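# Sort labelled cartons onto the rack's two boards

## Task

Set each carton on the rack board named on its label: A is the upper board, B the lower. Each carton must rest flat on its bottom face, inside the board's raised lip, and not stacked on another carton. A carton that drops or slides down more than a few centimetres counts as a failure.

## Robot and tools

ROBOT. There are two arms, left_arm and right_arm. Each rides its own carriage on one shared floor track: left_rail is always the carriage on the +y side, and right_rail is the other. left_arm has a left hand and right_arm a right hand, mirror images of each other. Each hand has index, middle and ring fingers plus a thumb, driven by 16 motors. An arm's base sits at x = 0, y = its carriage's position_m, z = 0.04 m, facing +x.

SCENE FRAME. The table top is z = 0 and +z is up. +x is the direction the arms face, and +y is to their left. The track runs along y at x = 0, and the table edge starts at x = 0.17 m. All result positions (m), quaternions (wxyz) and velocities use this frame.

HAND FRAME. Each hand point lies just past the index and middle knuckles. +z runs along the straight fingers toward their tips. +y points out of the palm, and the palm surface sits near y = -0.062. On the right hand +x points away from the thumb; on the left hand +x points toward the thumb. Straight fingertips reach about 0.12 m past the hand point. A rigid mast near the wrist, on the palm side, can strike things.

execute_actions. Arguments are actions (a list) and optional cameras. Camera names are cam_low, cam_left_wrist, cam_right_wrist or "all". Images come back only if you ask for them or send an empty actions list. Each action may contain:
- rows: up to 15 rows, each applied for one control step (1/30 s).
- steps: 1 to 450, default 15. Give at least one step per row.
- until: rail conditions or {"all"/"any": {"status": "ended"}}.
- left_rail and/or right_rail commands.

ROW LAYOUT. Every row is one list of exactly 48 numbers in [-1, 1], covering both arms even if only one moves. Numbers 1-24 are for left_arm and left_gripper; numbers 25-48 repeat the same layout for the right side. Per arm, the order is:
- dx, dy, dz, rx, ry, rz: an offset, not a pose. It counts from that arm's Hand target as it stood when the action began, in that Hand target's own axes. 1.0 means 0.6 m or 180 degrees, and rx ry rz form one rotation vector. Within an action every row counts from the same start, so a row is not added to the previous row. Each new action restarts from the updated Hand target, so repeating an offset moves the arm further. All six at 0 holds or re-requests the Hand target.
- 16 hinge goals, each an absolute angle scaled between its two stops: index_mcp, index_abd, index_pip, index_dip, the same four for middle and for ring, then thumb_cmc, thumb_axl, thumb_mcp, thumb_ipl. For fingers, moving toward -1 curls them. The straight values are: _mcp +0.75, _abd 0, _pip +0.58, _dip +0.70, thumb_cmc +0.71, thumb_axl +0.68, thumb_mcp +0.23, thumb_ipl +0.17. thumb_cmc toward -1 swings the thumb in front of the palm.
- current_limit: -1 gives 0 mA and +1 gives 550 mA. The start value is +0.4.
- speed: the hinge rate is (speed+1)/2 of 8.5 rad/s. The start value is -0.6.
Hand values are goals, so 0 is not 'no change'. To keep a grip, send back the result's hand_goal, hand_current_limit and hand_speed. Ramp offsets gradually (about +0.01 per row) so held cartons are not jerked.

move. Arguments:
- target: one 48-number row, or a list of up to 15 rows. Offsets all count from the Hand targets at the move's start.
- speed: 0.002 to 3.2 m/s, default 0.25.
- blend: in metres, to round corners in a list.
- stop_force: 4 to 120 N, ends a path when the arm meets resistance.
- zero: used with stop_force.
- blocking: false returns early.
- cameras.
A move runs straight-line paths lasting at most 10 s and does not avoid obstacles. Its result adds a move: line, with endings such as done, off_target, held, moving or fault. limits=paced or limits=held show that clipping or a check acted. Until a move has ended, do not send rows: use wait or stop first.

Other tools:
- wait(seconds 0 to 10) lets the scene run.
- stop brakes a running move.
- zoom_image(camera, region [x0, y0, x1, y1] in pixels, at most 504x504) enlarges the newest image.
- zero_wrist_force(arm) re-zeros that arm's force sensor.
- finished_scene(scene 1 or 2) ends the scene and cannot be undone. Scene 1 is practice.

RAILS. Commands are:
- position_m: an absolute y position. left_rail accepts -0.8 to 1.5 m and right_rail -1.5 to 0.8 m.
- speed_m_s: 0.01 to 1.
- acceleration_factor: 0.1 to 1.
- stop: true.
To drive, send position_m, then wait for arrival with an action like {"steps": n, "until": {"left_rail": {"position_status": ["!=", "moving"]}}}. The arm keeps its pose and is carried along. Keep the carriages at least 0.78 m apart. Let a carriage arrive before placing its hand precisely.

RAIL STATUS. position_status reads moving, done, stopped, contact_stop, time_out, stopped_with_arm, stopped_for_other_arm or stopped_for_other_carriage. position_answer reads taken or not_taken; after not_taken, resend once the carriage is still.

RESULTS. Each result also reports:
- Hand target: the pose that the next offsets count from.
- Joint positions: rail, then six joints.
- Joint velocities and joint torques.
- Wrist force and torque, in hand axes.
- hand_goal and hand_measured, on the same scale as the hinge goals.
- hand_current_ma.
- hand_state per motor: moving, goal, blocked or overload.
The controller caps each commanded turn at 32 degrees from the current orientation. An arm can rest short of its target; resend the missing offset.

AVOID.
- Dropping cartons, releasing them while moving, or letting anything leave the table, including onto the track or the metal strip.
- Hitting the rack or table hard. A push of about 150 N, or joint torque at its limit (elbow 136, wrists 49.1 N m), faults that arm for 10 s.
- Any contact between the two arms or hands.
- Current at or above 495 mA for 5 s, which shuts a finger motor down.
- Long stretched holds, which heat the motors; 85 °C triggers a stop.
- Commanding targets past a firm contact; arms are stiff and fault easily.

Each tool is called after "Call:" as a command line: name --argument value for each argument, lists and objects as JSON in quotes; but a table of rows of numbers goes row by row, as --pt "numbers of a row", without its own name.

## Session

Call:
execute_actions --actions '[]' --cameras '["all"]'

Call:
zoom_image --camera "cam_low" --region '[130, 150, 610, 350]'

Scene clock: 0.00 s.
left_arm: end_effector_position=(+0.3781, +0.6938, +0.6699) hand_goal=(+0.754, +0.000, +0.576, +0.696, +0.754, +0.000, +0.576, +0.696, +0.754, +0.000, +0.576, +0.696, +0.714, +0.678, +0.226, +0.168) hand_measured=(+0.754, +0.000, +0.576, +0.696, +0.754, +0.000, +0.576, +0.696, +0.754, +0.000, +0.576, +0.696, +0.714, +0.678, +0.226, +0.168) hand_current_ma=(+0, +0, +0, +0, +0, +0, +0, +0, +0, +0, +0, +0, +0, +0, +0, +0) hand_state=(goal, goal, goal, goal, goal, goal, goal, goal, goal, goal, goal, goal, goal, goal, goal, goal) hand_current_limit=0.40 hand_speed=-0.60 end_effector_quat_wxyz=(+0.000, +1.000, +0.000, +0.000) | right_arm: end_effector_position=(+0.3781, -0.5362, +0.6699) hand_goal=(+0.754, +0.000, +0.576, +0.696, +0.754, +0.000, +0.576, +0.696, +0.754, +0.000, +0.576, +0.696, +0.714, +0.678, +0.226, +0.168) hand_measured=(+0.754, +0.000, +0.576, +0.696, +0.754, +0.000, +0.576, +0.696, +0.754, +0.000, +0.576, +0.696, +0.714, +0.678, +0.226, +0.168) hand_current_ma=(+0, +0, +0, +0, +0, +0, +0, +0, +0, +0, +0, +0, +0, +0, +0, +0) hand_state=(goal, goal, goal, goal, goal, goal, goal, goal, goal, goal, goal, goal, goal, goal, goal, goal) hand_current_limit=0.40 hand_speed=-0.60 end_effector_quat_wxyz=(+0.000, +0.000, +1.000, +0.000)
Joint positions: left_arm=[0.7 -0.281 -1.775 1.606 1.739 1.571 -1.851] | right_arm=[-0.7 -0.281 -1.775 1.606 1.739 1.571 1.29]
Joint velocities: within noise
Joint torques (N m): no reading
Wrist force (N): no reading
Wrist torque (N m): no reading
Wrist force, peak (N): no reading
Hand target: left_arm +0.3781, +0.6938, +0.6699; +0.000, +1.000, +0.000, +0.000 | right_arm +0.3781, -0.5362, +0.6699; +0.000, +0.000, +1.000, +0.000
left_rail: position_m=0.700 position_status=done
right_rail: position_m=-0.700 position_status=done

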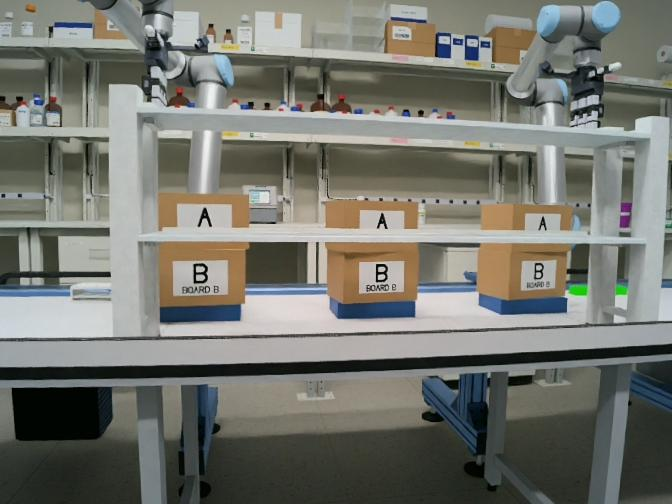

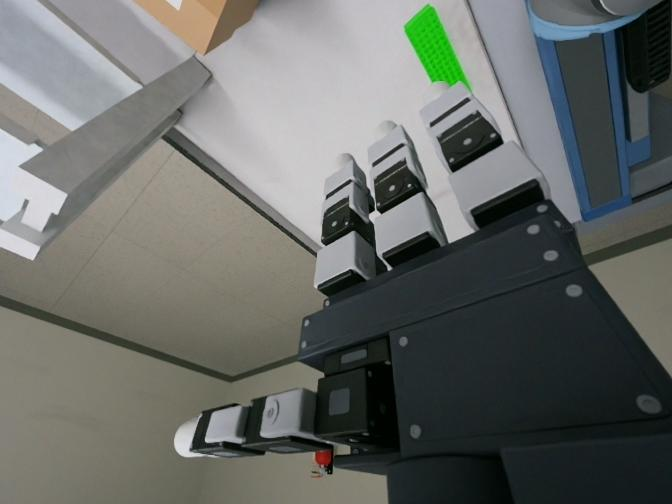

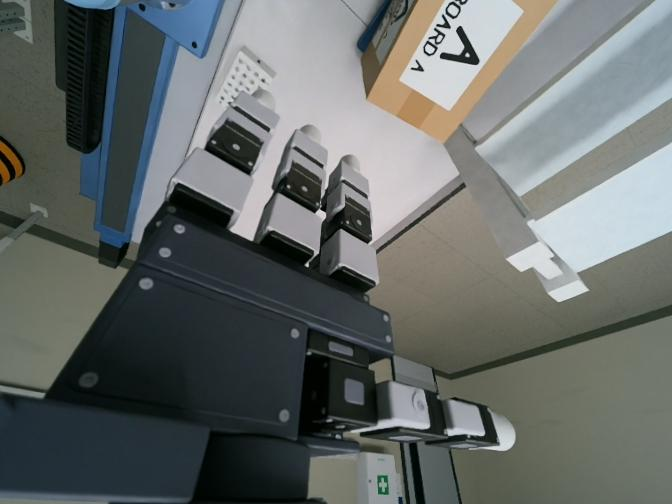

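Scaled by 1.050 from the camera's 672x504 image, which has a finer 960x720 frame.

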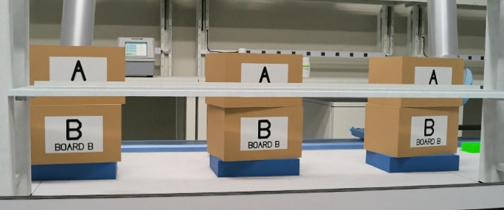

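Call:
execute_actions --actions '[{"left_rail":{"position_m":0.55},"steps":150,"until":{"left_rail":{"position_status":["!=","moving"]}}},{"right_rail":{"position_m":-0.55},"steps":150,"until":{"right_rail":{"position_status":["!=","moving"]}}}]'

Call:
move --target '[0.12,0.623,-0.0167,0,0.25,0,1,0,0.286,0.116,1,0,0.286,0.116,1,0,0.286,0.116,0.714,0.678,0.226,0.168,0.4,-0.7,-0.12,0.36,-0.0167,0,-0.25,0,1,0,0.286,0.116,1,0,0.286,0.116,1,0,0.286,0.116,0.714,0.678,0.226,0.168,0.4,-0.7]' --speed 0.35 --cameras '["all"]'

Call:
zoom_image --camera "cam_low" --region '[140, 180, 270, 330]'

Call:
zoom_image --camera "cam_low" --region '[310, 180, 440, 330]'

Call:
zoom_image --camera "cam_low" --region '[460, 180, 590, 330]'

Scene clock: 21.73 s.
left_arm: end_effector_position=(+0.3781, +0.5438, +0.6699) hand_goal=(+0.754, +0.000, +0.576, +0.696, +0.754, +0.000, +0.576, +0.696, +0.754, +0.000, +0.576, +0.696, +0.714, +0.678, +0.226, +0.168) hand_measured=(+0.754, +0.000, +0.576, +0.696, +0.754, +0.000, +0.576, +0.696, +0.754, +0.000, +0.576, +0.696, +0.714, +0.678, +0.224, +0.168) hand_current_ma=(+0, +0, +0, +0, +0, +0, +0, +0, +0, +0, +0, +0, +0, +0, -1, +0) hand_state=(goal, goal, goal, goal, goal, goal, goal, goal, goal, goal, goal, goal, goal, goal, goal, goal) hand_current_limit=0.40 hand_speed=-0.60 end_effector_quat_wxyz=(+0.000, +1.000, +0.000, +0.000) | right_arm: end_effector_position=(+0.3781, -0.3862, +0.6699) hand_goal=(+0.754, +0.000, +0.576, +0.696, +0.754, +0.000, +0.576, +0.696, +0.754, +0.000, +0.576, +0.696, +0.714, +0.678, +0.226, +0.168) hand_measured=(+0.754, +0.000, +0.576, +0.696, +0.754, +0.000, +0.576, +0.696, +0.754, +0.000, +0.576, +0.696, +0.714, +0.678, +0.224, +0.168) hand_current_ma=(-1, +0, +1, +0, -1, +0, +1, +0, -1, +0, +1, +0, +0, -1, -5, +0) hand_state=(goal, goal, goal, goal, goal, goal, goal, goal, goal, goal, goal, goal, goal, goal, goal, goal) hand_current_limit=0.40 hand_speed=-0.60 end_effector_quat_wxyz=(+0.000, +0.000, +1.000, +0.000)
Joint positions: left_arm=[0.55 -0.281 -1.775 1.606 1.739 1.571 -1.851] | right_arm=[-0.55 -0.281 -1.775 1.606 1.739 1.571 1.29]
Joint torques (N m): left_arm=[-1.85 -21.87 -38.43 4.11 -0.01 -0.3] | right_arm=[1.28 -20.84 -35.78 4.35 -0.51 0.39]
Wrist force (N): left_arm=[0.1 -0.2 -0.1] | right_arm=[-0.3 0.5 -0.2]
Wrist torque (N m): left_arm=[-0.01 -0.02 0.02] | right_arm=[0.09 0.04 -0.01]
Wrist force, peak (N): left_arm=[-0.1 -2.3 -0.3] | right_arm=[0.2 -1.9 -0.2]
Hand target: left_arm +0.3781, +0.5438, +0.6699; +0.000, +1.000, +0.000, +0.000 | right_arm +0.3781, -0.3862, +0.6699; +0.000, +0.000, +1.000, +0.000
left_rail: position_m=0.550 position_status=done
right_rail: position_m=-0.550 position_status=done

Scene clock: 23.70 s.
left_arm: end_effector_position=(+0.4500, +0.1701, +0.6800) hand_goal=(+1.000, +0.000, +0.286, +0.116, +1.000, +0.000, +0.286, +0.116, +1.000, +0.000, +0.286, +0.116, +0.714, +0.678, +0.226, +0.168) hand_measured=(+0.994, +0.000, +0.288, +0.120, +0.994, +0.000, +0.288, +0.120, +0.994, +0.000, +0.288, +0.118, +0.714, +0.678, +0.224, +0.168) hand_current_ma=(-3, +0, +1, +1, -4, +0, +1, +1, -4, +0, +1, +1, +0, +0, -1, +0) hand_state=(goal, goal, goal, goal, goal, goal, goal, goal, goal, goal, goal, goal, goal, goal, goal, goal) hand_current_limit=0.40 hand_speed=-0.70 end_effector_quat_wxyz=(+0.000, +0.924, +0.000, +0.383) | right_arm: end_effector_position=(+0.4500, -0.1702, +0.6799) hand_goal=(+1.000, +0.000, +0.286, +0.116, +1.000, +0.000, +0.286, +0.116, +1.000, +0.000, +0.286, +0.116, +0.714, +0.678, +0.226, +0.168) hand_measured=(+0.992, +0.000, +0.288, +0.118, +0.994, +0.000, +0.288, +0.120, +0.992, +0.000, +0.288, +0.118, +0.714, +0.678, +0.224, +0.168) hand_current_ma=(-17, +0, +4, +5, -15, +0, +5, +6, -18, +0, +4, +5, +0, -1, -5, +0) hand_state=(goal, goal, goal, goal, goal, goal, goal, goal, goal, goal, goal, goal, goal, goal, goal, goal) hand_current_limit=0.40 hand_speed=-0.70 end_effector_quat_wxyz=(+0.383, +0.000, +0.924, +0.000)
Joint positions: left_arm=[0.55 -1.308 -1.738 1.661 1.393 0.819 -2.778] | right_arm=[-0.55 0.389 -1.773 1.599 0.998 1.842 1.853]
Joint torques (N m): left_arm=[-10.97 -10.27 -51.71 2 -3.81 -3.91] | right_arm=[14.51 -8.78 -32.64 -0.89 2.69 2.62]
Wrist force (N): left_arm=[-0.2 0.0 -0.7] | right_arm=[-0.6 -0.4 0.0]
Wrist torque (N m): left_arm=[0.05 -0.01 0.05] | right_arm=[-0.11 0.13 -0.16]
Wrist force, peak (N): left_arm=[-0.4 1.9 -0.6] | right_arm=[0.0 -1.2 -1.0]
Hand target: left_arm +0.4501, +0.1700, +0.6800; +0.000, +0.924, +0.000, +0.383 | right_arm +0.4501, -0.1701, +0.6799; +0.383, +0.000, +0.924, +0.000
Off the commanded pose: left_arm 0.000 m, 0 deg | right_arm 0.000 m, 0 deg.
left_rail: position_m=0.550 position_status=done
right_rail: position_m=-0.550 position_status=done
move: done
camera_calibration:
cam_left_wrist: T_world_to_cam=[[-0.502045, 0.655148, -0.564564, 0.470646], [-0.220598, 0.534193, 0.816072, -0.595679], [0.836234, 0.534246, -0.123665, -0.256218], [0, 0, 0, 1]] pos_world=[0.319138, 0.146748, 0.720142]
cam_right_wrist: T_world_to_cam=[[0.574128, 0.596375, 0.560993, -0.502158], [-0.241648, -0.531227, 0.812037, -0.581655], [0.782294, -0.601776, -0.16088, -0.219946], [0, 0, 0, 1]] pos_world=[0.31981, -0.141875, 0.718648]

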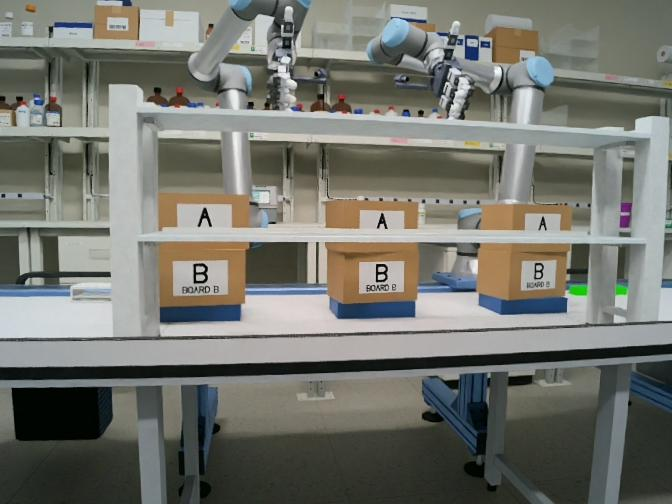

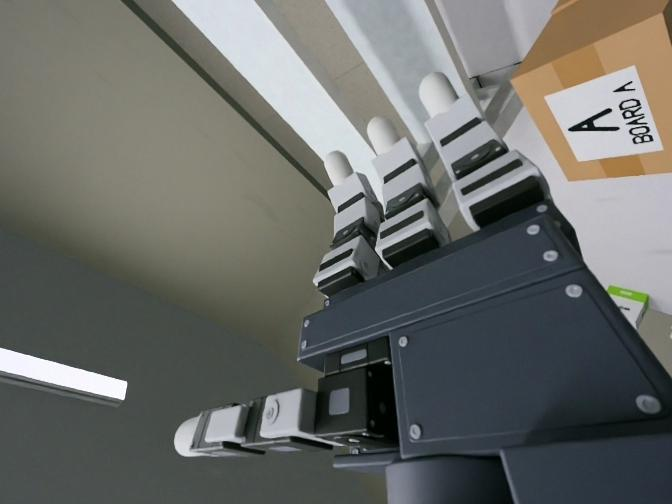

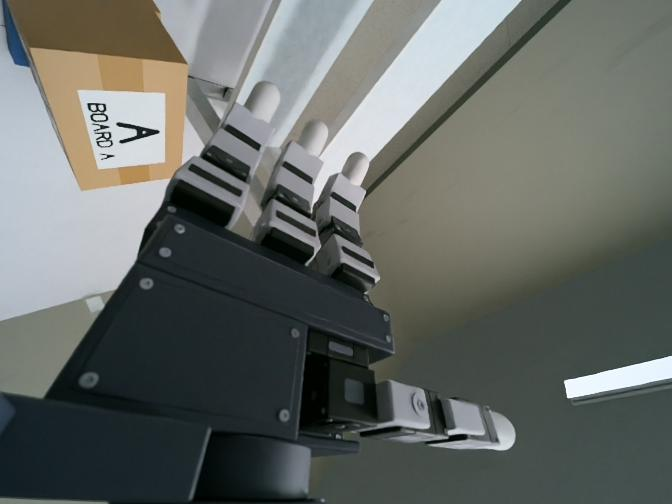

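Scaled by 3.360 from the camera's 672x504 image, which has a finer 960x720 frame.

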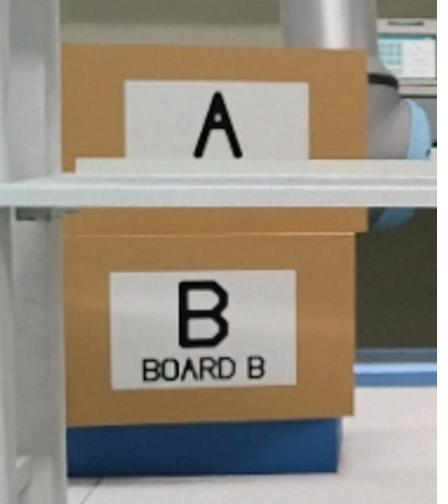

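Scaled by 3.360 from the camera's 672x504 image, which has a finer 960x720 frame.

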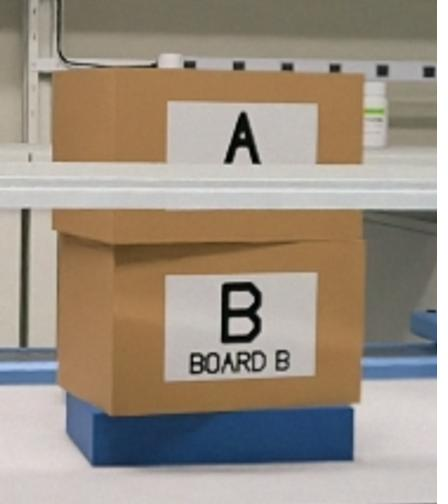

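Scaled by 3.360 from the camera's 672x504 image, which has a finer 960x720 frame.

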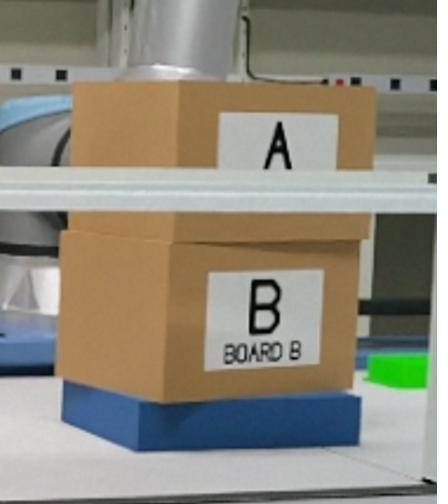

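Call:
zoom_image --camera "cam_left_wrist" --region '[420, 0, 672, 252]'

Call:
zoom_image --camera "cam_right_wrist" --region '[0, 0, 252, 252]'

Scaled by 2.000 from the camera's 672x504 image, which has a finer 960x720 frame.

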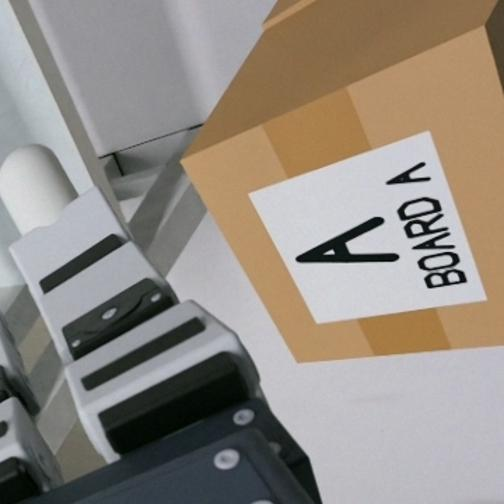

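Scaled by 2.000 from the camera's 672x504 image, which has a finer 960x720 frame.

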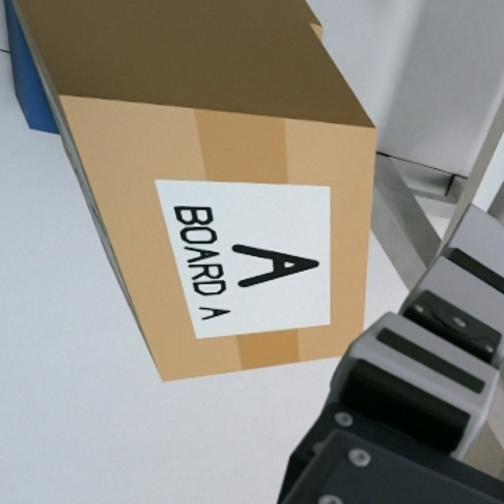

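Call:
move --target '[-0.452,0.066,0.414,0.0338,0,-0.0338,1,0,0.286,0.116,1,0,0.286,0.116,1,0,0.286,0.116,0.714,0.678,0.226,0.168,0.4,-0.7,0.4016,0.0312,0.4641,-0.0338,0,-0.0338,1,0,0.286,0.116,1,0,0.286,0.116,1,0,0.286,0.116,0.714,0.678,0.226,0.168,0.4,-0.7]' --speed 0.25 --cameras '["all"]'

Scene clock: 191.63 s.
left_arm: end_effector_position=(+0.4340, +0.1305, +0.3127) hand_goal=(+1.000, +0.000, +0.286, +0.116, +1.000, +0.000, +0.286, +0.116, +1.000, +0.000, +0.286, +0.116, +0.714, +0.678, +0.226, +0.168) hand_measured=(+0.994, +0.000, +0.288, +0.120, +0.994, +0.000, +0.288, +0.120, +0.994, +0.000, +0.288, +0.118, +0.714, +0.678, +0.224, +0.168) hand_current_ma=(-3, +0, +1, +1, -3, +0, +1, +1, -3, +0, +1, +1, +0, +0, -1, +0) hand_state=(goal, goal, goal, goal, goal, goal, goal, goal, goal, goal, goal, goal, goal, goal, goal, goal) hand_current_limit=0.40 hand_speed=-0.70 end_effector_quat_wxyz=(-0.029, +0.921, +0.069, +0.382) | right_arm: end_effector_position=(+0.4766, -0.1515, +0.3128) hand_goal=(+1.000, +0.000, +0.286, +0.116, +1.000, +0.000, +0.286, +0.116, +1.000, +0.000, +0.286, +0.116, +0.714, +0.678, +0.226, +0.168) hand_measured=(+0.994, +0.000, +0.288, +0.118, +0.994, +0.000, +0.288, +0.120, +0.994, +0.000, +0.288, +0.118, +0.714, +0.678, +0.224, +0.168) hand_current_ma=(-15, +0, +4, +5, -13, +0, +5, +6, -16, +0, +4, +5, +0, -1, -5, +0) hand_state=(goal, goal, goal, goal, goal, goal, goal, goal, goal, goal, goal, goal, goal, goal, goal, goal) hand_current_limit=0.40 hand_speed=-0.70 end_effector_quat_wxyz=(+0.382, -0.069, +0.921, +0.029)
Joint positions: left_arm=[0.55 -1.416 -1.457 2.133 0.89 0.785 -3.135] | right_arm=[-0.55 0.327 -1.632 2.138 0.287 1.696 1.697]
Joint torques (N m): left_arm=[-11.67 -23.57 -15.73 2.82 -4.26 -3.91] | right_arm=[-11.35 -16.12 -27.28 -1.1 -2.32 -1.58]
Wrist force (N): left_arm=[-0.6 -0.3 -0.5] | right_arm=[0.0 -0.1 -1.1]
Wrist torque (N m): left_arm=[0.01 0.04 0.01] | right_arm=[0.04 -0.07 0.12]
Wrist force, peak (N): left_arm=[1.0 -0.8 -1.9] | right_arm=[-1.3 -0.2 -1.6]
Hand target: left_arm +0.4340, +0.1305, +0.3125; -0.029, +0.921, +0.069, +0.382 | right_arm +0.4766, -0.1514, +0.3127; +0.382, -0.069, +0.921, +0.029
Off the commanded pose: left_arm 0.000 m, 0 deg | right_arm 0.000 m, 0 deg.
left_rail: position_m=0.550 position_status=done
right_rail: position_m=-0.550 position_status=done
move: done
camera_calibration:
cam_left_wrist: T_world_to_cam=[[-0.594354, 0.57271, -0.564577, 0.332025], [-0.298175, 0.49506, 0.816092, -0.23955], [0.746884, 0.65339, -0.123473, -0.24384], [0, 0, 0, 1]] pos_world=[0.308032, 0.0877604, 0.352841]
cam_right_wrist: T_world_to_cam=[[0.478488, 0.675535, 0.560983, -0.265026], [-0.159703, -0.561259, 0.812086, -0.310736], [0.863449, -0.478164, -0.160671, -0.308528], [0, 0, 0, 1]] pos_world=[0.343585, -0.142896, 0.351448]

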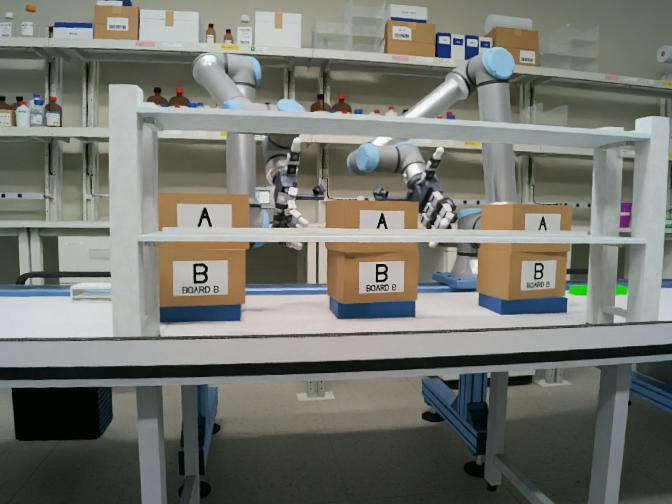

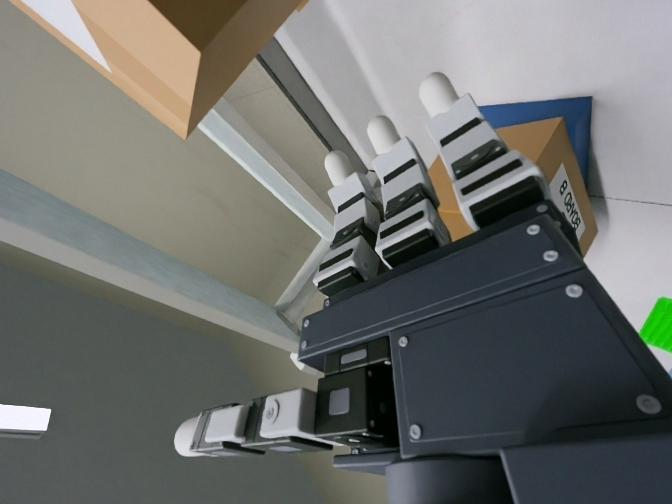

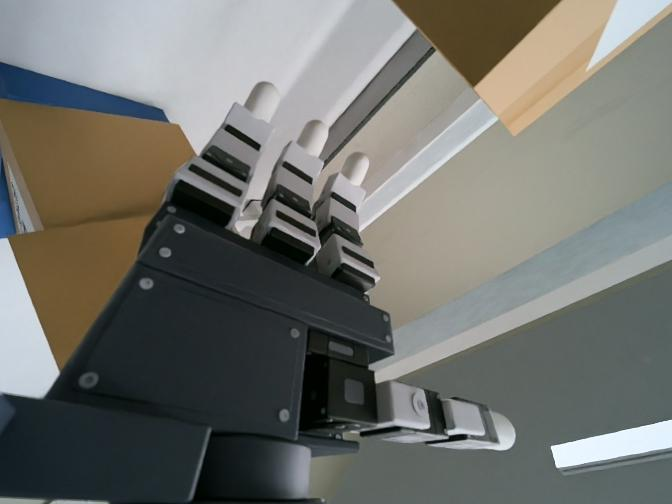

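Call:
move --target '[0.0183,0.1045,0.0087,0.0035,0,-0.0035,1,0,0.286,0.116,1,0,0.286,0.116,1,0,0.286,0.116,0.714,0.678,0.226,0.168,0.4,-0.7,-0.0214,0.0959,0.0122,-0.0035,0,-0.0035,1,0,0.286,0.116,1,0,0.286,0.116,1,0,0.286,0.116,0.714,0.678,0.226,0.168,0.4,-0.7]' --speed 0.1 --stop_force 20

Call:
execute_actions --actions '[{"rows":[[0,0,0,0,0,0,1,0,-0.518,0.116,1,0,-0.518,0.116,1,0,-0.518,0.116,0.714,0.678,0.226,0.168,-0.4,-0.8,0,0,0,0,0,0,1,0,-0.518,0.116,1,0,-0.518,0.116,1,0,-0.518,0.116,0.714,0.678,0.226,0.168,-0.4,-0.8]],"steps":45},{"rows":[[0,0,0,0,0,0,1,0,-0.518,0.116,1,0,-0.518,0.116,1,0,-0.518,0.116,0.714,0.678,0.226,0.168,0.7,-0.8,0,0,0,0,0,0,1,0,-0.518,0.116,1,0,-0.518,0.116,1,0,-0.518,0.116,0.714,0.678,0.226,0.168,0.7,-0.8]],"steps":22}]' --cameras '["all"]'

Scene clock: 228.57 s.
left_arm: end_effector_position=(+0.4547, +0.0701, +0.3166) hand_goal=(+1.000, +0.000, +0.286, +0.116, +1.000, +0.000, +0.286, +0.116, +1.000, +0.000, +0.286, +0.116, +0.714, +0.678, +0.226, +0.168) hand_measured=(+0.994, +0.000, +0.288, +0.120, +0.994, +0.000, +0.288, +0.120, +0.994, +0.000, +0.288, +0.118, +0.714, +0.678, +0.224, +0.168) hand_current_ma=(-2, +0, +1, +1, -3, +0, +1, +1, -3, +0, +1, +1, +0, +0, -1, +0) hand_state=(goal, goal, goal, goal, goal, goal, goal, goal, goal, goal, goal, goal, goal, goal, goal, goal) hand_current_limit=0.40 hand_speed=-0.70 end_effector_quat_wxyz=(-0.032, +0.921, +0.076, +0.381) | right_arm: end_effector_position=(+0.4821, -0.0924, +0.3166) hand_goal=(+1.000, +0.000, +0.286, +0.116, +1.000, +0.000, +0.286, +0.116, +1.000, +0.000, +0.286, +0.116, +0.714, +0.678, +0.226, +0.168) hand_measured=(+0.994, +0.000, +0.288, +0.118, +0.994, +0.000, +0.288, +0.120, +0.994, +0.000, +0.288, +0.118, +0.714, +0.678, +0.224, +0.168) hand_current_ma=(-14, +0, +4, +5, -12, +0, +5, +6, -15, +0, +4, +5, +0, -1, -5, +0) hand_state=(goal, goal, goal, goal, goal, goal, goal, goal, goal, goal, goal, goal, goal, goal, goal, goal) hand_current_limit=0.40 hand_speed=-0.70 end_effector_quat_wxyz=(+0.381, -0.076, +0.921, +0.032)
Joint positions: left_arm=[0.55 -1.395 -1.36 2.005 0.915 0.785 -3.127] | right_arm=[-0.55 0.45 -1.551 2.054 0.303 1.77 1.774]
Joint torques (N m): left_arm=[8.92 -29.89 -43.04 6.19 1.15 3.47] | right_arm=[13.94 -22.3 -41.3 4.27 2.77 2.63]
Wrist force (N): left_arm=[0.0 -0.3 -0.9] | right_arm=[-1.1 -1.0 -0.5]
Wrist torque (N m): left_arm=[0.04 -0.04 -0.11] | right_arm=[-0.05 0.07 -0.37]
Wrist force, peak (N): left_arm=[-0.7 -1.0 -0.4] | right_arm=[-1.3 -1.6 -0.7]
Hand target: left_arm +0.4547, +0.0701, +0.3166; -0.032, +0.921, +0.076, +0.381 | right_arm +0.4821, -0.0924, +0.3166; +0.381, -0.076, +0.921, +0.032
Off the commanded pose: left_arm 0.000 m, 0 deg | right_arm 0.000 m, 0 deg.
left_rail: position_m=0.550 position_status=done
right_rail: position_m=-0.550 position_status=done
move: done

Scene clock: 231.00 s.
left_arm: end_effector_position=(+0.4547, +0.0702, +0.3166) hand_goal=(+1.000, +0.000, -0.518, +0.116, +1.000, +0.000, -0.518, +0.116, +1.000, +0.000, -0.518, +0.116, +0.714, +0.678, +0.226, +0.168) hand_measured=(+1.002, -0.008, -0.130, +0.144, +1.000, -0.006, -0.140, +0.142, +1.000, -0.006, -0.156, +0.142, +0.714, +0.678, +0.224, +0.168) hand_current_ma=(+0, -4, +468, +31, +0, -3, +468, +26, +0, -2, +468, +29, +0, +0, -1, +0) hand_state=(goal, goal, blocked, blocked, goal, goal, blocked, blocked, goal, goal, blocked, blocked, goal, goal, goal, goal) hand_current_limit=0.70 hand_speed=-0.80 end_effector_quat_wxyz=(-0.032, +0.921, +0.076, +0.381) | right_arm: end_effector_position=(+0.4821, -0.0924, +0.3165) hand_goal=(+1.000, +0.000, -0.518, +0.116, +1.000, +0.000, -0.518, +0.116, +1.000, +0.000, -0.518, +0.116, +0.714, +0.678, +0.226, +0.168) hand_measured=(+1.000, -0.002, -0.170, +0.134, +1.000, -0.004, -0.154, +0.132, +1.000, -0.006, -0.142, +0.130, +0.714, +0.678, +0.224, +0.168) hand_current_ma=(+1, -4, +467, +49, +1, -7, +468, +42, +1, -13, +468, +33, +0, -1, -5, +0) hand_state=(goal, goal, blocked, goal, goal, goal, blocked, goal, goal, goal, blocked, goal, goal, goal, goal, goal) hand_current_limit=0.70 hand_speed=-0.80 end_effector_quat_wxyz=(+0.381, -0.076, +0.921, +0.032)
Joint positions: left_arm=[0.55 -1.395 -1.36 2.005 0.915 0.785 -3.127] | right_arm=[-0.55 0.45 -1.551 2.054 0.303 1.77 1.774]
Joint torques (N m): left_arm=[-14.1 -41.57 -42.96 -0.24 -4.14 2.73] | right_arm=[13.18 -33.52 -41.3 -3.18 -4.9 2.29]
Wrist force (N): left_arm=[-3.1 -20.1 4.0] | right_arm=[0.7 -19.8 1.0]
Wrist torque (N m): left_arm=[1.43 -0.06 0.15] | right_arm=[1.44 0.25 -0.81]
Wrist force, peak (N): left_arm=[-3.4 -20.3 4.0] | right_arm=[0.6 -20.6 1.2]
Hand target: left_arm +0.4547, +0.0702, +0.3166; -0.032, +0.921, +0.076, +0.381 | right_arm +0.4821, -0.0924, +0.3166; +0.381, -0.076, +0.921, +0.032
Off the commanded pose: left_arm 0.000 m, 0 deg | right_arm 0.000 m, 0 deg.
left_rail: position_m=0.550 position_status=done
right_rail: position_m=-0.550 position_status=done
camera_calibration:
cam_left_wrist: T_world_to_cam=[[-0.603237, 0.563345, -0.564577, 0.385747], [-0.305886, 0.490332, 0.816093, -0.202886], [0.736572, 0.664994, -0.123467, -0.215576], [0, 0, 0, 1]] pos_world=[0.329424, 0.0255296, 0.356741]
cam_right_wrist: T_world_to_cam=[[0.467852, 0.682923, 0.561008, -0.303914], [-0.15091, -0.563713, 0.812068, -0.284245], [0.870827, -0.464589, -0.160674, -0.286772], [0, 0, 0, 1]] pos_world=[0.349021, -0.0859137, 0.355248]

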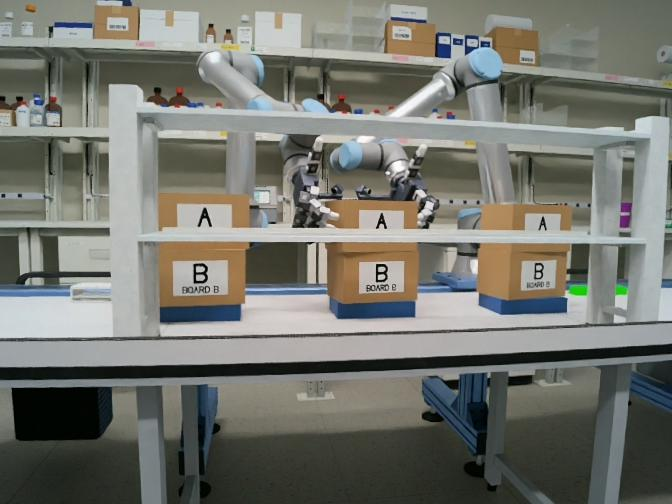

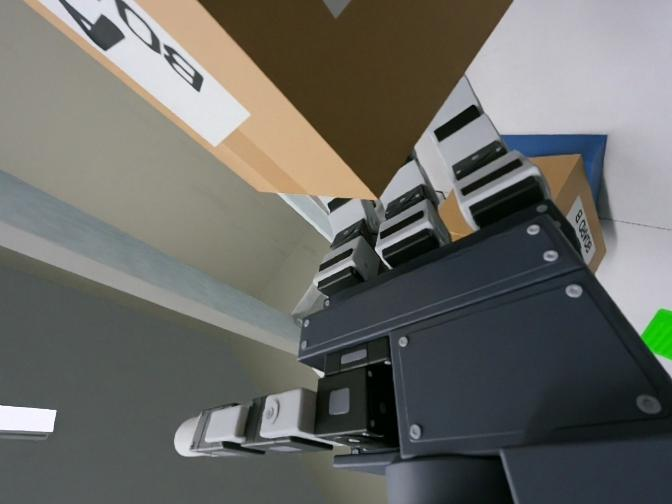

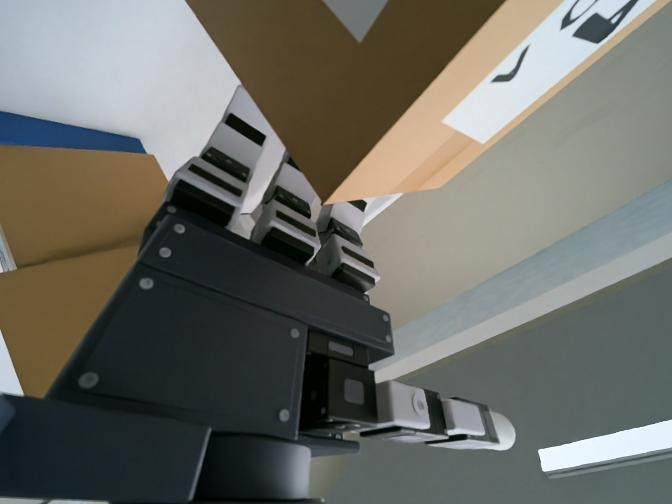

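Call:
move --pt "0.0354 0 -0.0354 0 0 0 1 0 -0.518 0.116 1 0 -0.518 0.116 1 0 -0.518 0.116 0.714 0.678 0.226 0.168 0.7 -0.8 -0.0354 0 -0.0354 0 0 0 1 0 -0.518 0.116 1 0 -0.518 0.116 1 0 -0.518 0.116 0.714 0.678 0.226 0.168 0.7 -0.8" --pt "0.2946 0 -0.2946 0 0 0 1 0 -0.518 0.116 1 0 -0.518 0.116 1 0 -0.518 0.116 0.714 0.678 0.226 0.168 0.7 -0.8 -0.2946 0 -0.2946 0 0 0 1 0 -0.518 0.116 1 0 -0.518 0.116 1 0 -0.518 0.116 0.714 0.678 0.226 0.168 0.7 -0.8" --pt "0.5590 0.0198 -0.2307 -0.0444 0 0.0444 1 0 -0.518 0.116 1 0 -0.518 0.116 1 0 -0.518 0.116 0.714 0.678 0.226 0.168 0.7 -0.8 -0.5210 -0.0148 -0.2687 0.0444 0 0.0444 1 0 -0.518 0.116 1 0 -0.518 0.116 1 0 -0.518 0.116 0.714 0.678 0.226 0.168 0.7 -0.8" --pt "0.7822 0.0726 -0.0075 -0.0444 0 0.0444 1 0 -0.518 0.116 1 0 -0.518 0.116 1 0 -0.518 0.116 0.714 0.678 0.226 0.168 0.7 -0.8 -0.7442 -0.0676 -0.0455 0.0444 0 0.0444 1 0 -0.518 0.116 1 0 -0.518 0.116 1 0 -0.518 0.116 0.714 0.678 0.226 0.168 0.7 -0.8" --speed '[0.06,0.15,0.14,0.12]' --blend '[0.01,0.03,0.02,0]' --cameras '["all"]'

Call:
zoom_image --camera "cam_low" --region '[310, 20, 510, 140]'

Scene clock: 290.90 s.
left_arm: end_effector_position=(+0.7859, +0.0815, +0.6517) hand_goal=(+1.000, +0.000, -0.518, +0.116, +1.000, +0.000, -0.518, +0.116, +1.000, +0.000, -0.518, +0.116, +0.714, +0.678, +0.226, +0.168) hand_measured=(+1.002, -0.014, -0.138, +0.150, +1.002, -0.012, -0.146, +0.152, +1.002, -0.010, -0.164, +0.152, +0.714, +0.678, +0.224, +0.168) hand_current_ma=(+0, -9, +467, +42, +0, -7, +467, +46, +0, -6, +467, +48, +0, +0, -1, +0) hand_state=(goal, goal, blocked, blocked, goal, goal, blocked, blocked, goal, goal, blocked, blocked, goal, goal, goal, goal) hand_current_limit=0.70 hand_speed=-0.80 end_effector_quat_wxyz=(+0.006, +0.924, -0.015, +0.383) | right_arm: end_effector_position=(+0.7810, -0.0835, +0.6516) hand_goal=(+1.000, +0.000, -0.518, +0.116, +1.000, +0.000, -0.518, +0.116, +1.000, +0.000, -0.518, +0.116, +0.714, +0.678, +0.226, +0.168) hand_measured=(+1.002, -0.010, -0.170, +0.144, +1.002, -0.012, -0.154, +0.146, +1.002, -0.014, -0.142, +0.148, +0.714, +0.678, +0.224, +0.168) hand_current_ma=(+2, -21, +467, +81, +2, -25, +467, +91, +2, -30, +467, +95, +0, -1, -5, +0) hand_state=(goal, goal, blocked, blocked, goal, goal, blocked, blocked, goal, goal, blocked, blocked, goal, goal, goal, goal) hand_current_limit=0.70 hand_speed=-0.80 end_effector_quat_wxyz=(+0.383, +0.015, +0.924, -0.006)
Joint positions: left_arm=[0.55 -0.812 -1.206 1.055 1.104 1.05 -2.181] | right_arm=[-0.55 0.333 -1.228 1.062 0.984 1.826 1.834]
Joint torques (N m): left_arm=[-15.73 -48.4 -61.17 -2.05 8.46 3.39] | right_arm=[12.12 -58.47 -52.16 -0.13 -10.37 -0.72]
Wrist force (N): left_arm=[-4.1 -27.4 4.5] | right_arm=[5.0 -28.4 4.4]
Wrist torque (N m): left_arm=[2.03 -0.03 0.18] | right_arm=[1.95 0.42 -0.30]
Wrist force, peak (N): left_arm=[-3.9 -27.5 4.5] | right_arm=[5.0 -28.4 4.4]
Hand target: left_arm +0.7860, +0.0814, +0.6517; +0.006, +0.924, -0.015, +0.383 | right_arm +0.7811, -0.0835, +0.6516; +0.383, +0.015, +0.924, -0.006
Off the commanded pose: left_arm 0.000 m, 0 deg | right_arm 0.000 m, 0 deg.
left_rail: position_m=0.550 position_status=done
right_rail: position_m=-0.550 position_status=done
move: done
camera_calibration:
cam_left_wrist: T_world_to_cam=[[-0.4811, 0.670654, -0.564593, 0.663705], [-0.203939, 0.540737, 0.816096, -0.464796], [0.852615, 0.507766, -0.123376, -0.504152], [0, 0, 0, 1]] pos_world=[0.654366, 0.0622066, 0.691841]
cam_right_wrist: T_world_to_cam=[[0.592601, 0.57795, 0.561068, -0.74399], [-0.258597, -0.523173, 0.812045, -0.418687], [0.762858, -0.626309, -0.160577, -0.418331], [0, 0, 0, 1]] pos_world=[0.651745, -0.0510618, 0.690248]

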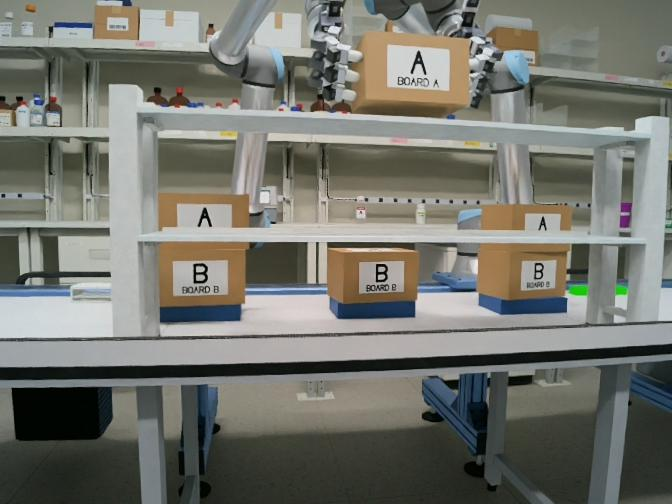

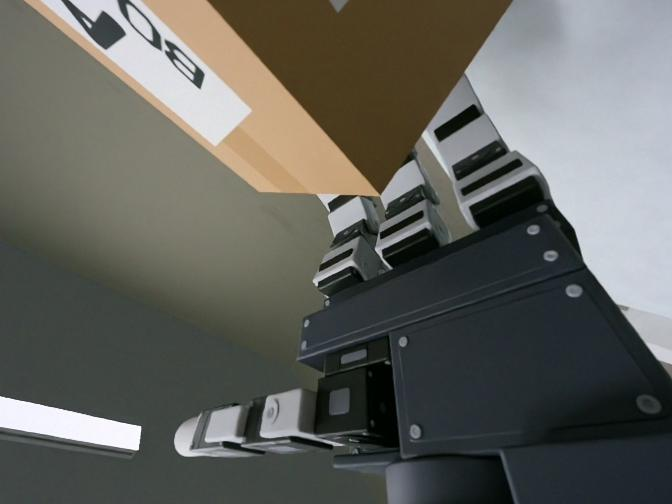

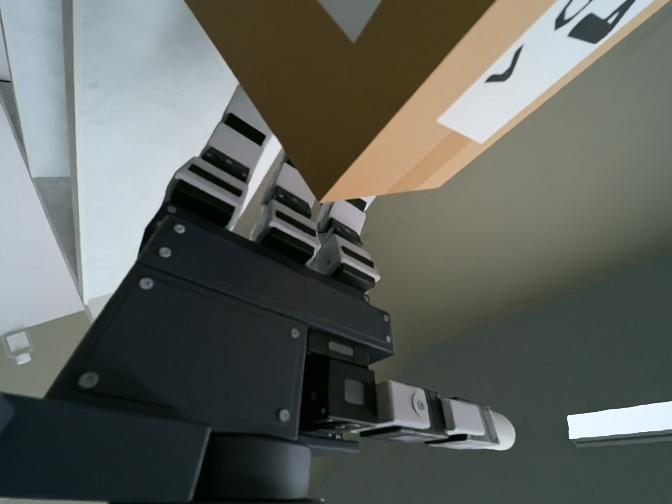

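Scaled by 2.520 from the camera's 672x504 image, which has a finer 960x720 frame.

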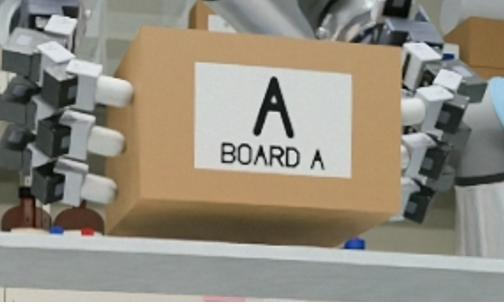

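Call:
move --target '[-0.0648,0,0.0648,0,0,0,1,0,-0.518,0.116,1,0,-0.518,0.116,1,0,-0.518,0.116,0.714,0.678,0.226,0.168,0.7,-0.8,0.0648,0,0.0648,0,0,0,1,0,-0.518,0.116,1,0,-0.518,0.116,1,0,-0.518,0.116,0.714,0.678,0.226,0.168,0.7,-0.8]' --speed 0.025 --stop_force 8

Call:
execute_actions --actions '[{"rows":[[0,0,0,0,0,0,1,0,0.285,0.116,1,0,0.285,0.116,1,0,0.285,0.116,0.714,0.678,0.226,0.168,0.4,-0.75,0,0,0,0,0,0,1,0,0.285,0.116,1,0,0.285,0.116,1,0,0.285,0.116,0.714,0.678,0.226,0.168,0.4,-0.75]],"steps":32}]' --cameras '["all"]'

Call:
zoom_image --camera "cam_low" --region '[310, 20, 510, 140]'

Scene clock: 327.07 s.
left_arm: end_effector_position=(+0.7860, +0.0814, +0.6146) hand_goal=(+1.000, +0.000, -0.518, +0.116, +1.000, +0.000, -0.518, +0.116, +1.000, +0.000, -0.518, +0.116, +0.714, +0.678, +0.226, +0.168) hand_measured=(+1.002, -0.010, -0.138, +0.154, +1.002, -0.008, -0.148, +0.150, +1.002, -0.004, -0.166, +0.148, +0.714, +0.678, +0.224, +0.168) hand_current_ma=(+0, -4, +467, +52, +0, -3, +467, +44, +0, -1, +467, +37, +0, +0, -1, +0) hand_state=(goal, goal, blocked, blocked, goal, goal, blocked, blocked, goal, goal, blocked, blocked, goal, goal, goal, goal) hand_current_limit=0.70 hand_speed=-0.80 end_effector_quat_wxyz=(+0.006, +0.924, -0.015, +0.383) | right_arm: end_effector_position=(+0.7812, -0.0835, +0.6152) hand_goal=(+1.000, +0.000, -0.518, +0.116, +1.000, +0.000, -0.518, +0.116, +1.000, +0.000, -0.518, +0.116, +0.714, +0.678, +0.226, +0.168) hand_measured=(+1.002, -0.008, -0.170, +0.148, +1.002, -0.010, -0.154, +0.142, +1.002, -0.012, -0.142, +0.136, +0.714, +0.678, +0.224, +0.168) hand_current_ma=(+2, -13, +467, +97, +2, -18, +467, +78, +3, -24, +467, +58, +0, -1, -5, +0) hand_state=(goal, goal, blocked, blocked, goal, goal, blocked, blocked, goal, goal, blocked, blocked, goal, goal, goal, goal) hand_current_limit=0.70 hand_speed=-0.80 end_effector_quat_wxyz=(+0.383, +0.015, +0.924, -0.006)
Joint positions: left_arm=[0.55 -0.812 -1.214 1.131 1.036 1.05 -2.181] | right_arm=[-0.55 0.333 -1.236 1.138 0.917 1.826 1.834]
Joint torques (N m): left_arm=[-36.13 -48.15 -61.57 -2.19 7.93 -1.77] | right_arm=[19.36 -56.21 -52.54 -0.09 -8.39 1.34]
Wrist force (N): left_arm=[-3.3 -28.7 4.1] | right_arm=[3.9 -28.7 2.0]
Wrist torque (N m): left_arm=[2.04 -0.06 0.36] | right_arm=[2.10 0.50 -0.54]
Wrist force, peak (N): left_arm=[3.6 -34.9 -5.1] | right_arm=[-3.6 -32.3 -5.0]
Hand target: left_arm +0.7860, +0.0814, +0.6146; +0.006, +0.924, -0.015, +0.383 (not the last commanded pose) | right_arm +0.7812, -0.0835, +0.6152; +0.383, +0.015, +0.924, -0.006 (not the last commanded pose)
Off the commanded pose: left_arm 0.018 m, 0 deg | right_arm 0.019 m, 0 deg.
left_rail: position_m=0.550 position_status=done
right_rail: position_m=-0.550 position_status=done
move: contact (left_arm, right_arm)

Scene clock: 328.33 s.
left_arm: end_effector_position=(+0.7860, +0.0814, +0.6146) hand_goal=(+1.000, +0.000, +0.286, +0.116, +1.000, +0.000, +0.286, +0.116, +1.000, +0.000, +0.286, +0.116, +0.714, +0.678, +0.226, +0.168) hand_measured=(+1.000, -0.006, +0.284, +0.120, +1.000, -0.006, +0.284, +0.120, +1.000, -0.002, +0.284, +0.118, +0.714, +0.678, +0.224, +0.168) hand_current_ma=(+0, -2, -1, +1, +0, -2, -1, +1, +0, +0, -1, +1, +0, +0, -1, +0) hand_state=(goal, goal, goal, goal, goal, goal, goal, goal, goal, goal, goal, goal, goal, goal, goal, goal) hand_current_limit=0.40 hand_speed=-0.75 end_effector_quat_wxyz=(+0.006, +0.924, -0.015, +0.383) | right_arm: end_effector_position=(+0.7811, -0.0835, +0.6152) hand_goal=(+1.000, +0.000, +0.286, +0.116, +1.000, +0.000, +0.286, +0.116, +1.000, +0.000, +0.286, +0.116, +0.714, +0.678, +0.226, +0.168) hand_measured=(+1.000, -0.004, +0.284, +0.118, +1.000, -0.006, +0.284, +0.118, +1.000, -0.008, +0.284, +0.114, +0.714, +0.678, +0.224, +0.168) hand_current_ma=(+0, -6, -4, +5, +0, -9, -5, +2, +0, -13, -5, -4, +0, -1, -5, +0) hand_state=(goal, goal, goal, goal, goal, goal, goal, goal, goal, goal, goal, goal, goal, goal, goal, goal) hand_current_limit=0.40 hand_speed=-0.75 end_effector_quat_wxyz=(+0.383, +0.015, +0.924, -0.006)
Joint positions: left_arm=[0.55 -0.812 -1.214 1.131 1.036 1.05 -2.181] | right_arm=[-0.55 0.333 -1.236 1.138 0.917 1.826 1.834]
Joint torques (N m): left_arm=[9.77 -57.26 -26.14 3.96 -3.56 -0.74] | right_arm=[-7.47 -56.47 -32.69 -0.36 2.63 0.64]
Wrist force (N): left_arm=[-1.3 1.4 -0.7] | right_arm=[-1.6 0.4 -0.7]
Wrist torque (N m): left_arm=[0.23 0.15 -0.26] | right_arm=[0.13 0.24 0.13]
Wrist force, peak (N): left_arm=[-2.9 -28.5 3.9] | right_arm=[4.1 -28.9 1.9]
Hand target: left_arm +0.7860, +0.0814, +0.6146; +0.006, +0.924, -0.015, +0.383 | right_arm +0.7812, -0.0835, +0.6152; +0.383, +0.015, +0.924, -0.006
Off the commanded pose: left_arm 0.000 m, 0 deg | right_arm 0.000 m, 0 deg.
left_rail: position_m=0.550 position_status=done
right_rail: position_m=-0.550 position_status=done
camera_calibration:
cam_left_wrist: T_world_to_cam=[[-0.481127, 0.670707, -0.564507, 0.642832], [-0.2038, 0.540719, 0.816142, -0.434564], [0.852632, 0.507715, -0.123465, -0.508714], [0, 0, 0, 1]] pos_world=[0.654466, 0.0621068, 0.654742]
cam_right_wrist: T_world_to_cam=[[0.592555, 0.577989, 0.561078, -0.7236], [-0.258475, -0.523273, 0.81202, -0.389171], [0.762935, -0.626191, -0.160672, -0.424234], [0, 0, 0, 1]] pos_world=[0.651844, -0.0510617, 0.653848]

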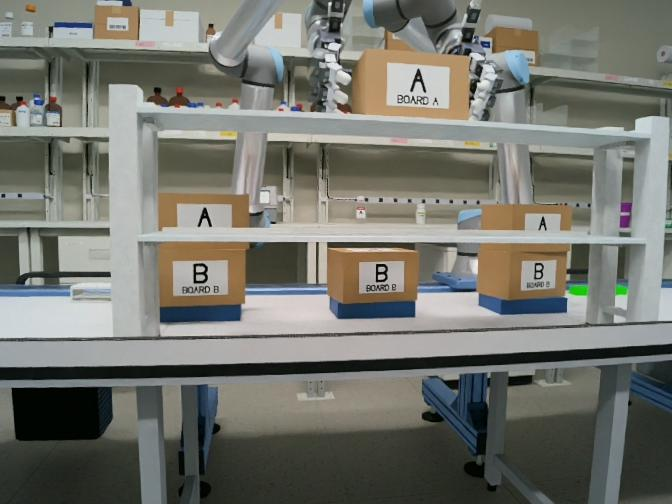

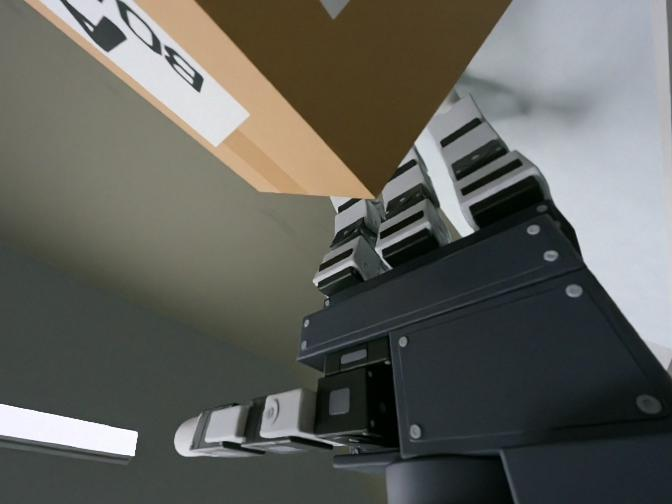

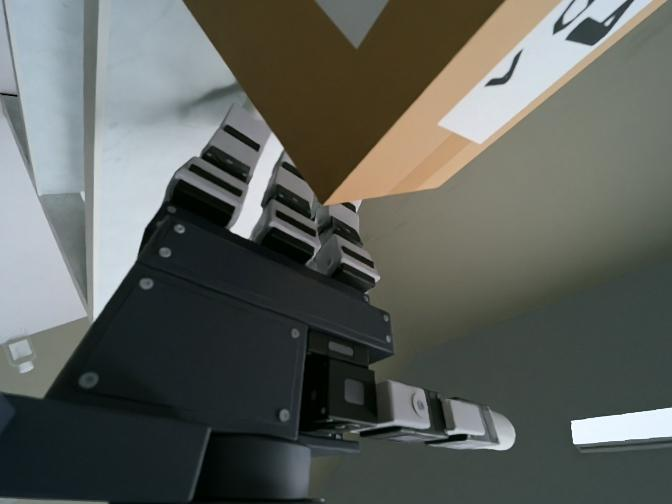

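Scaled by 2.520 from the camera's 672x504 image, which has a finer 960x720 frame.

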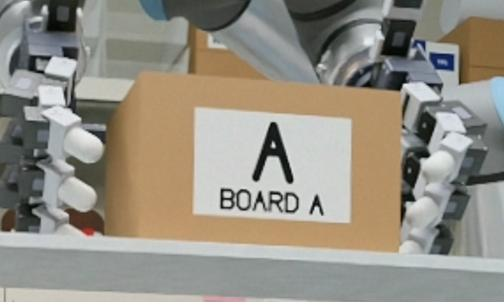

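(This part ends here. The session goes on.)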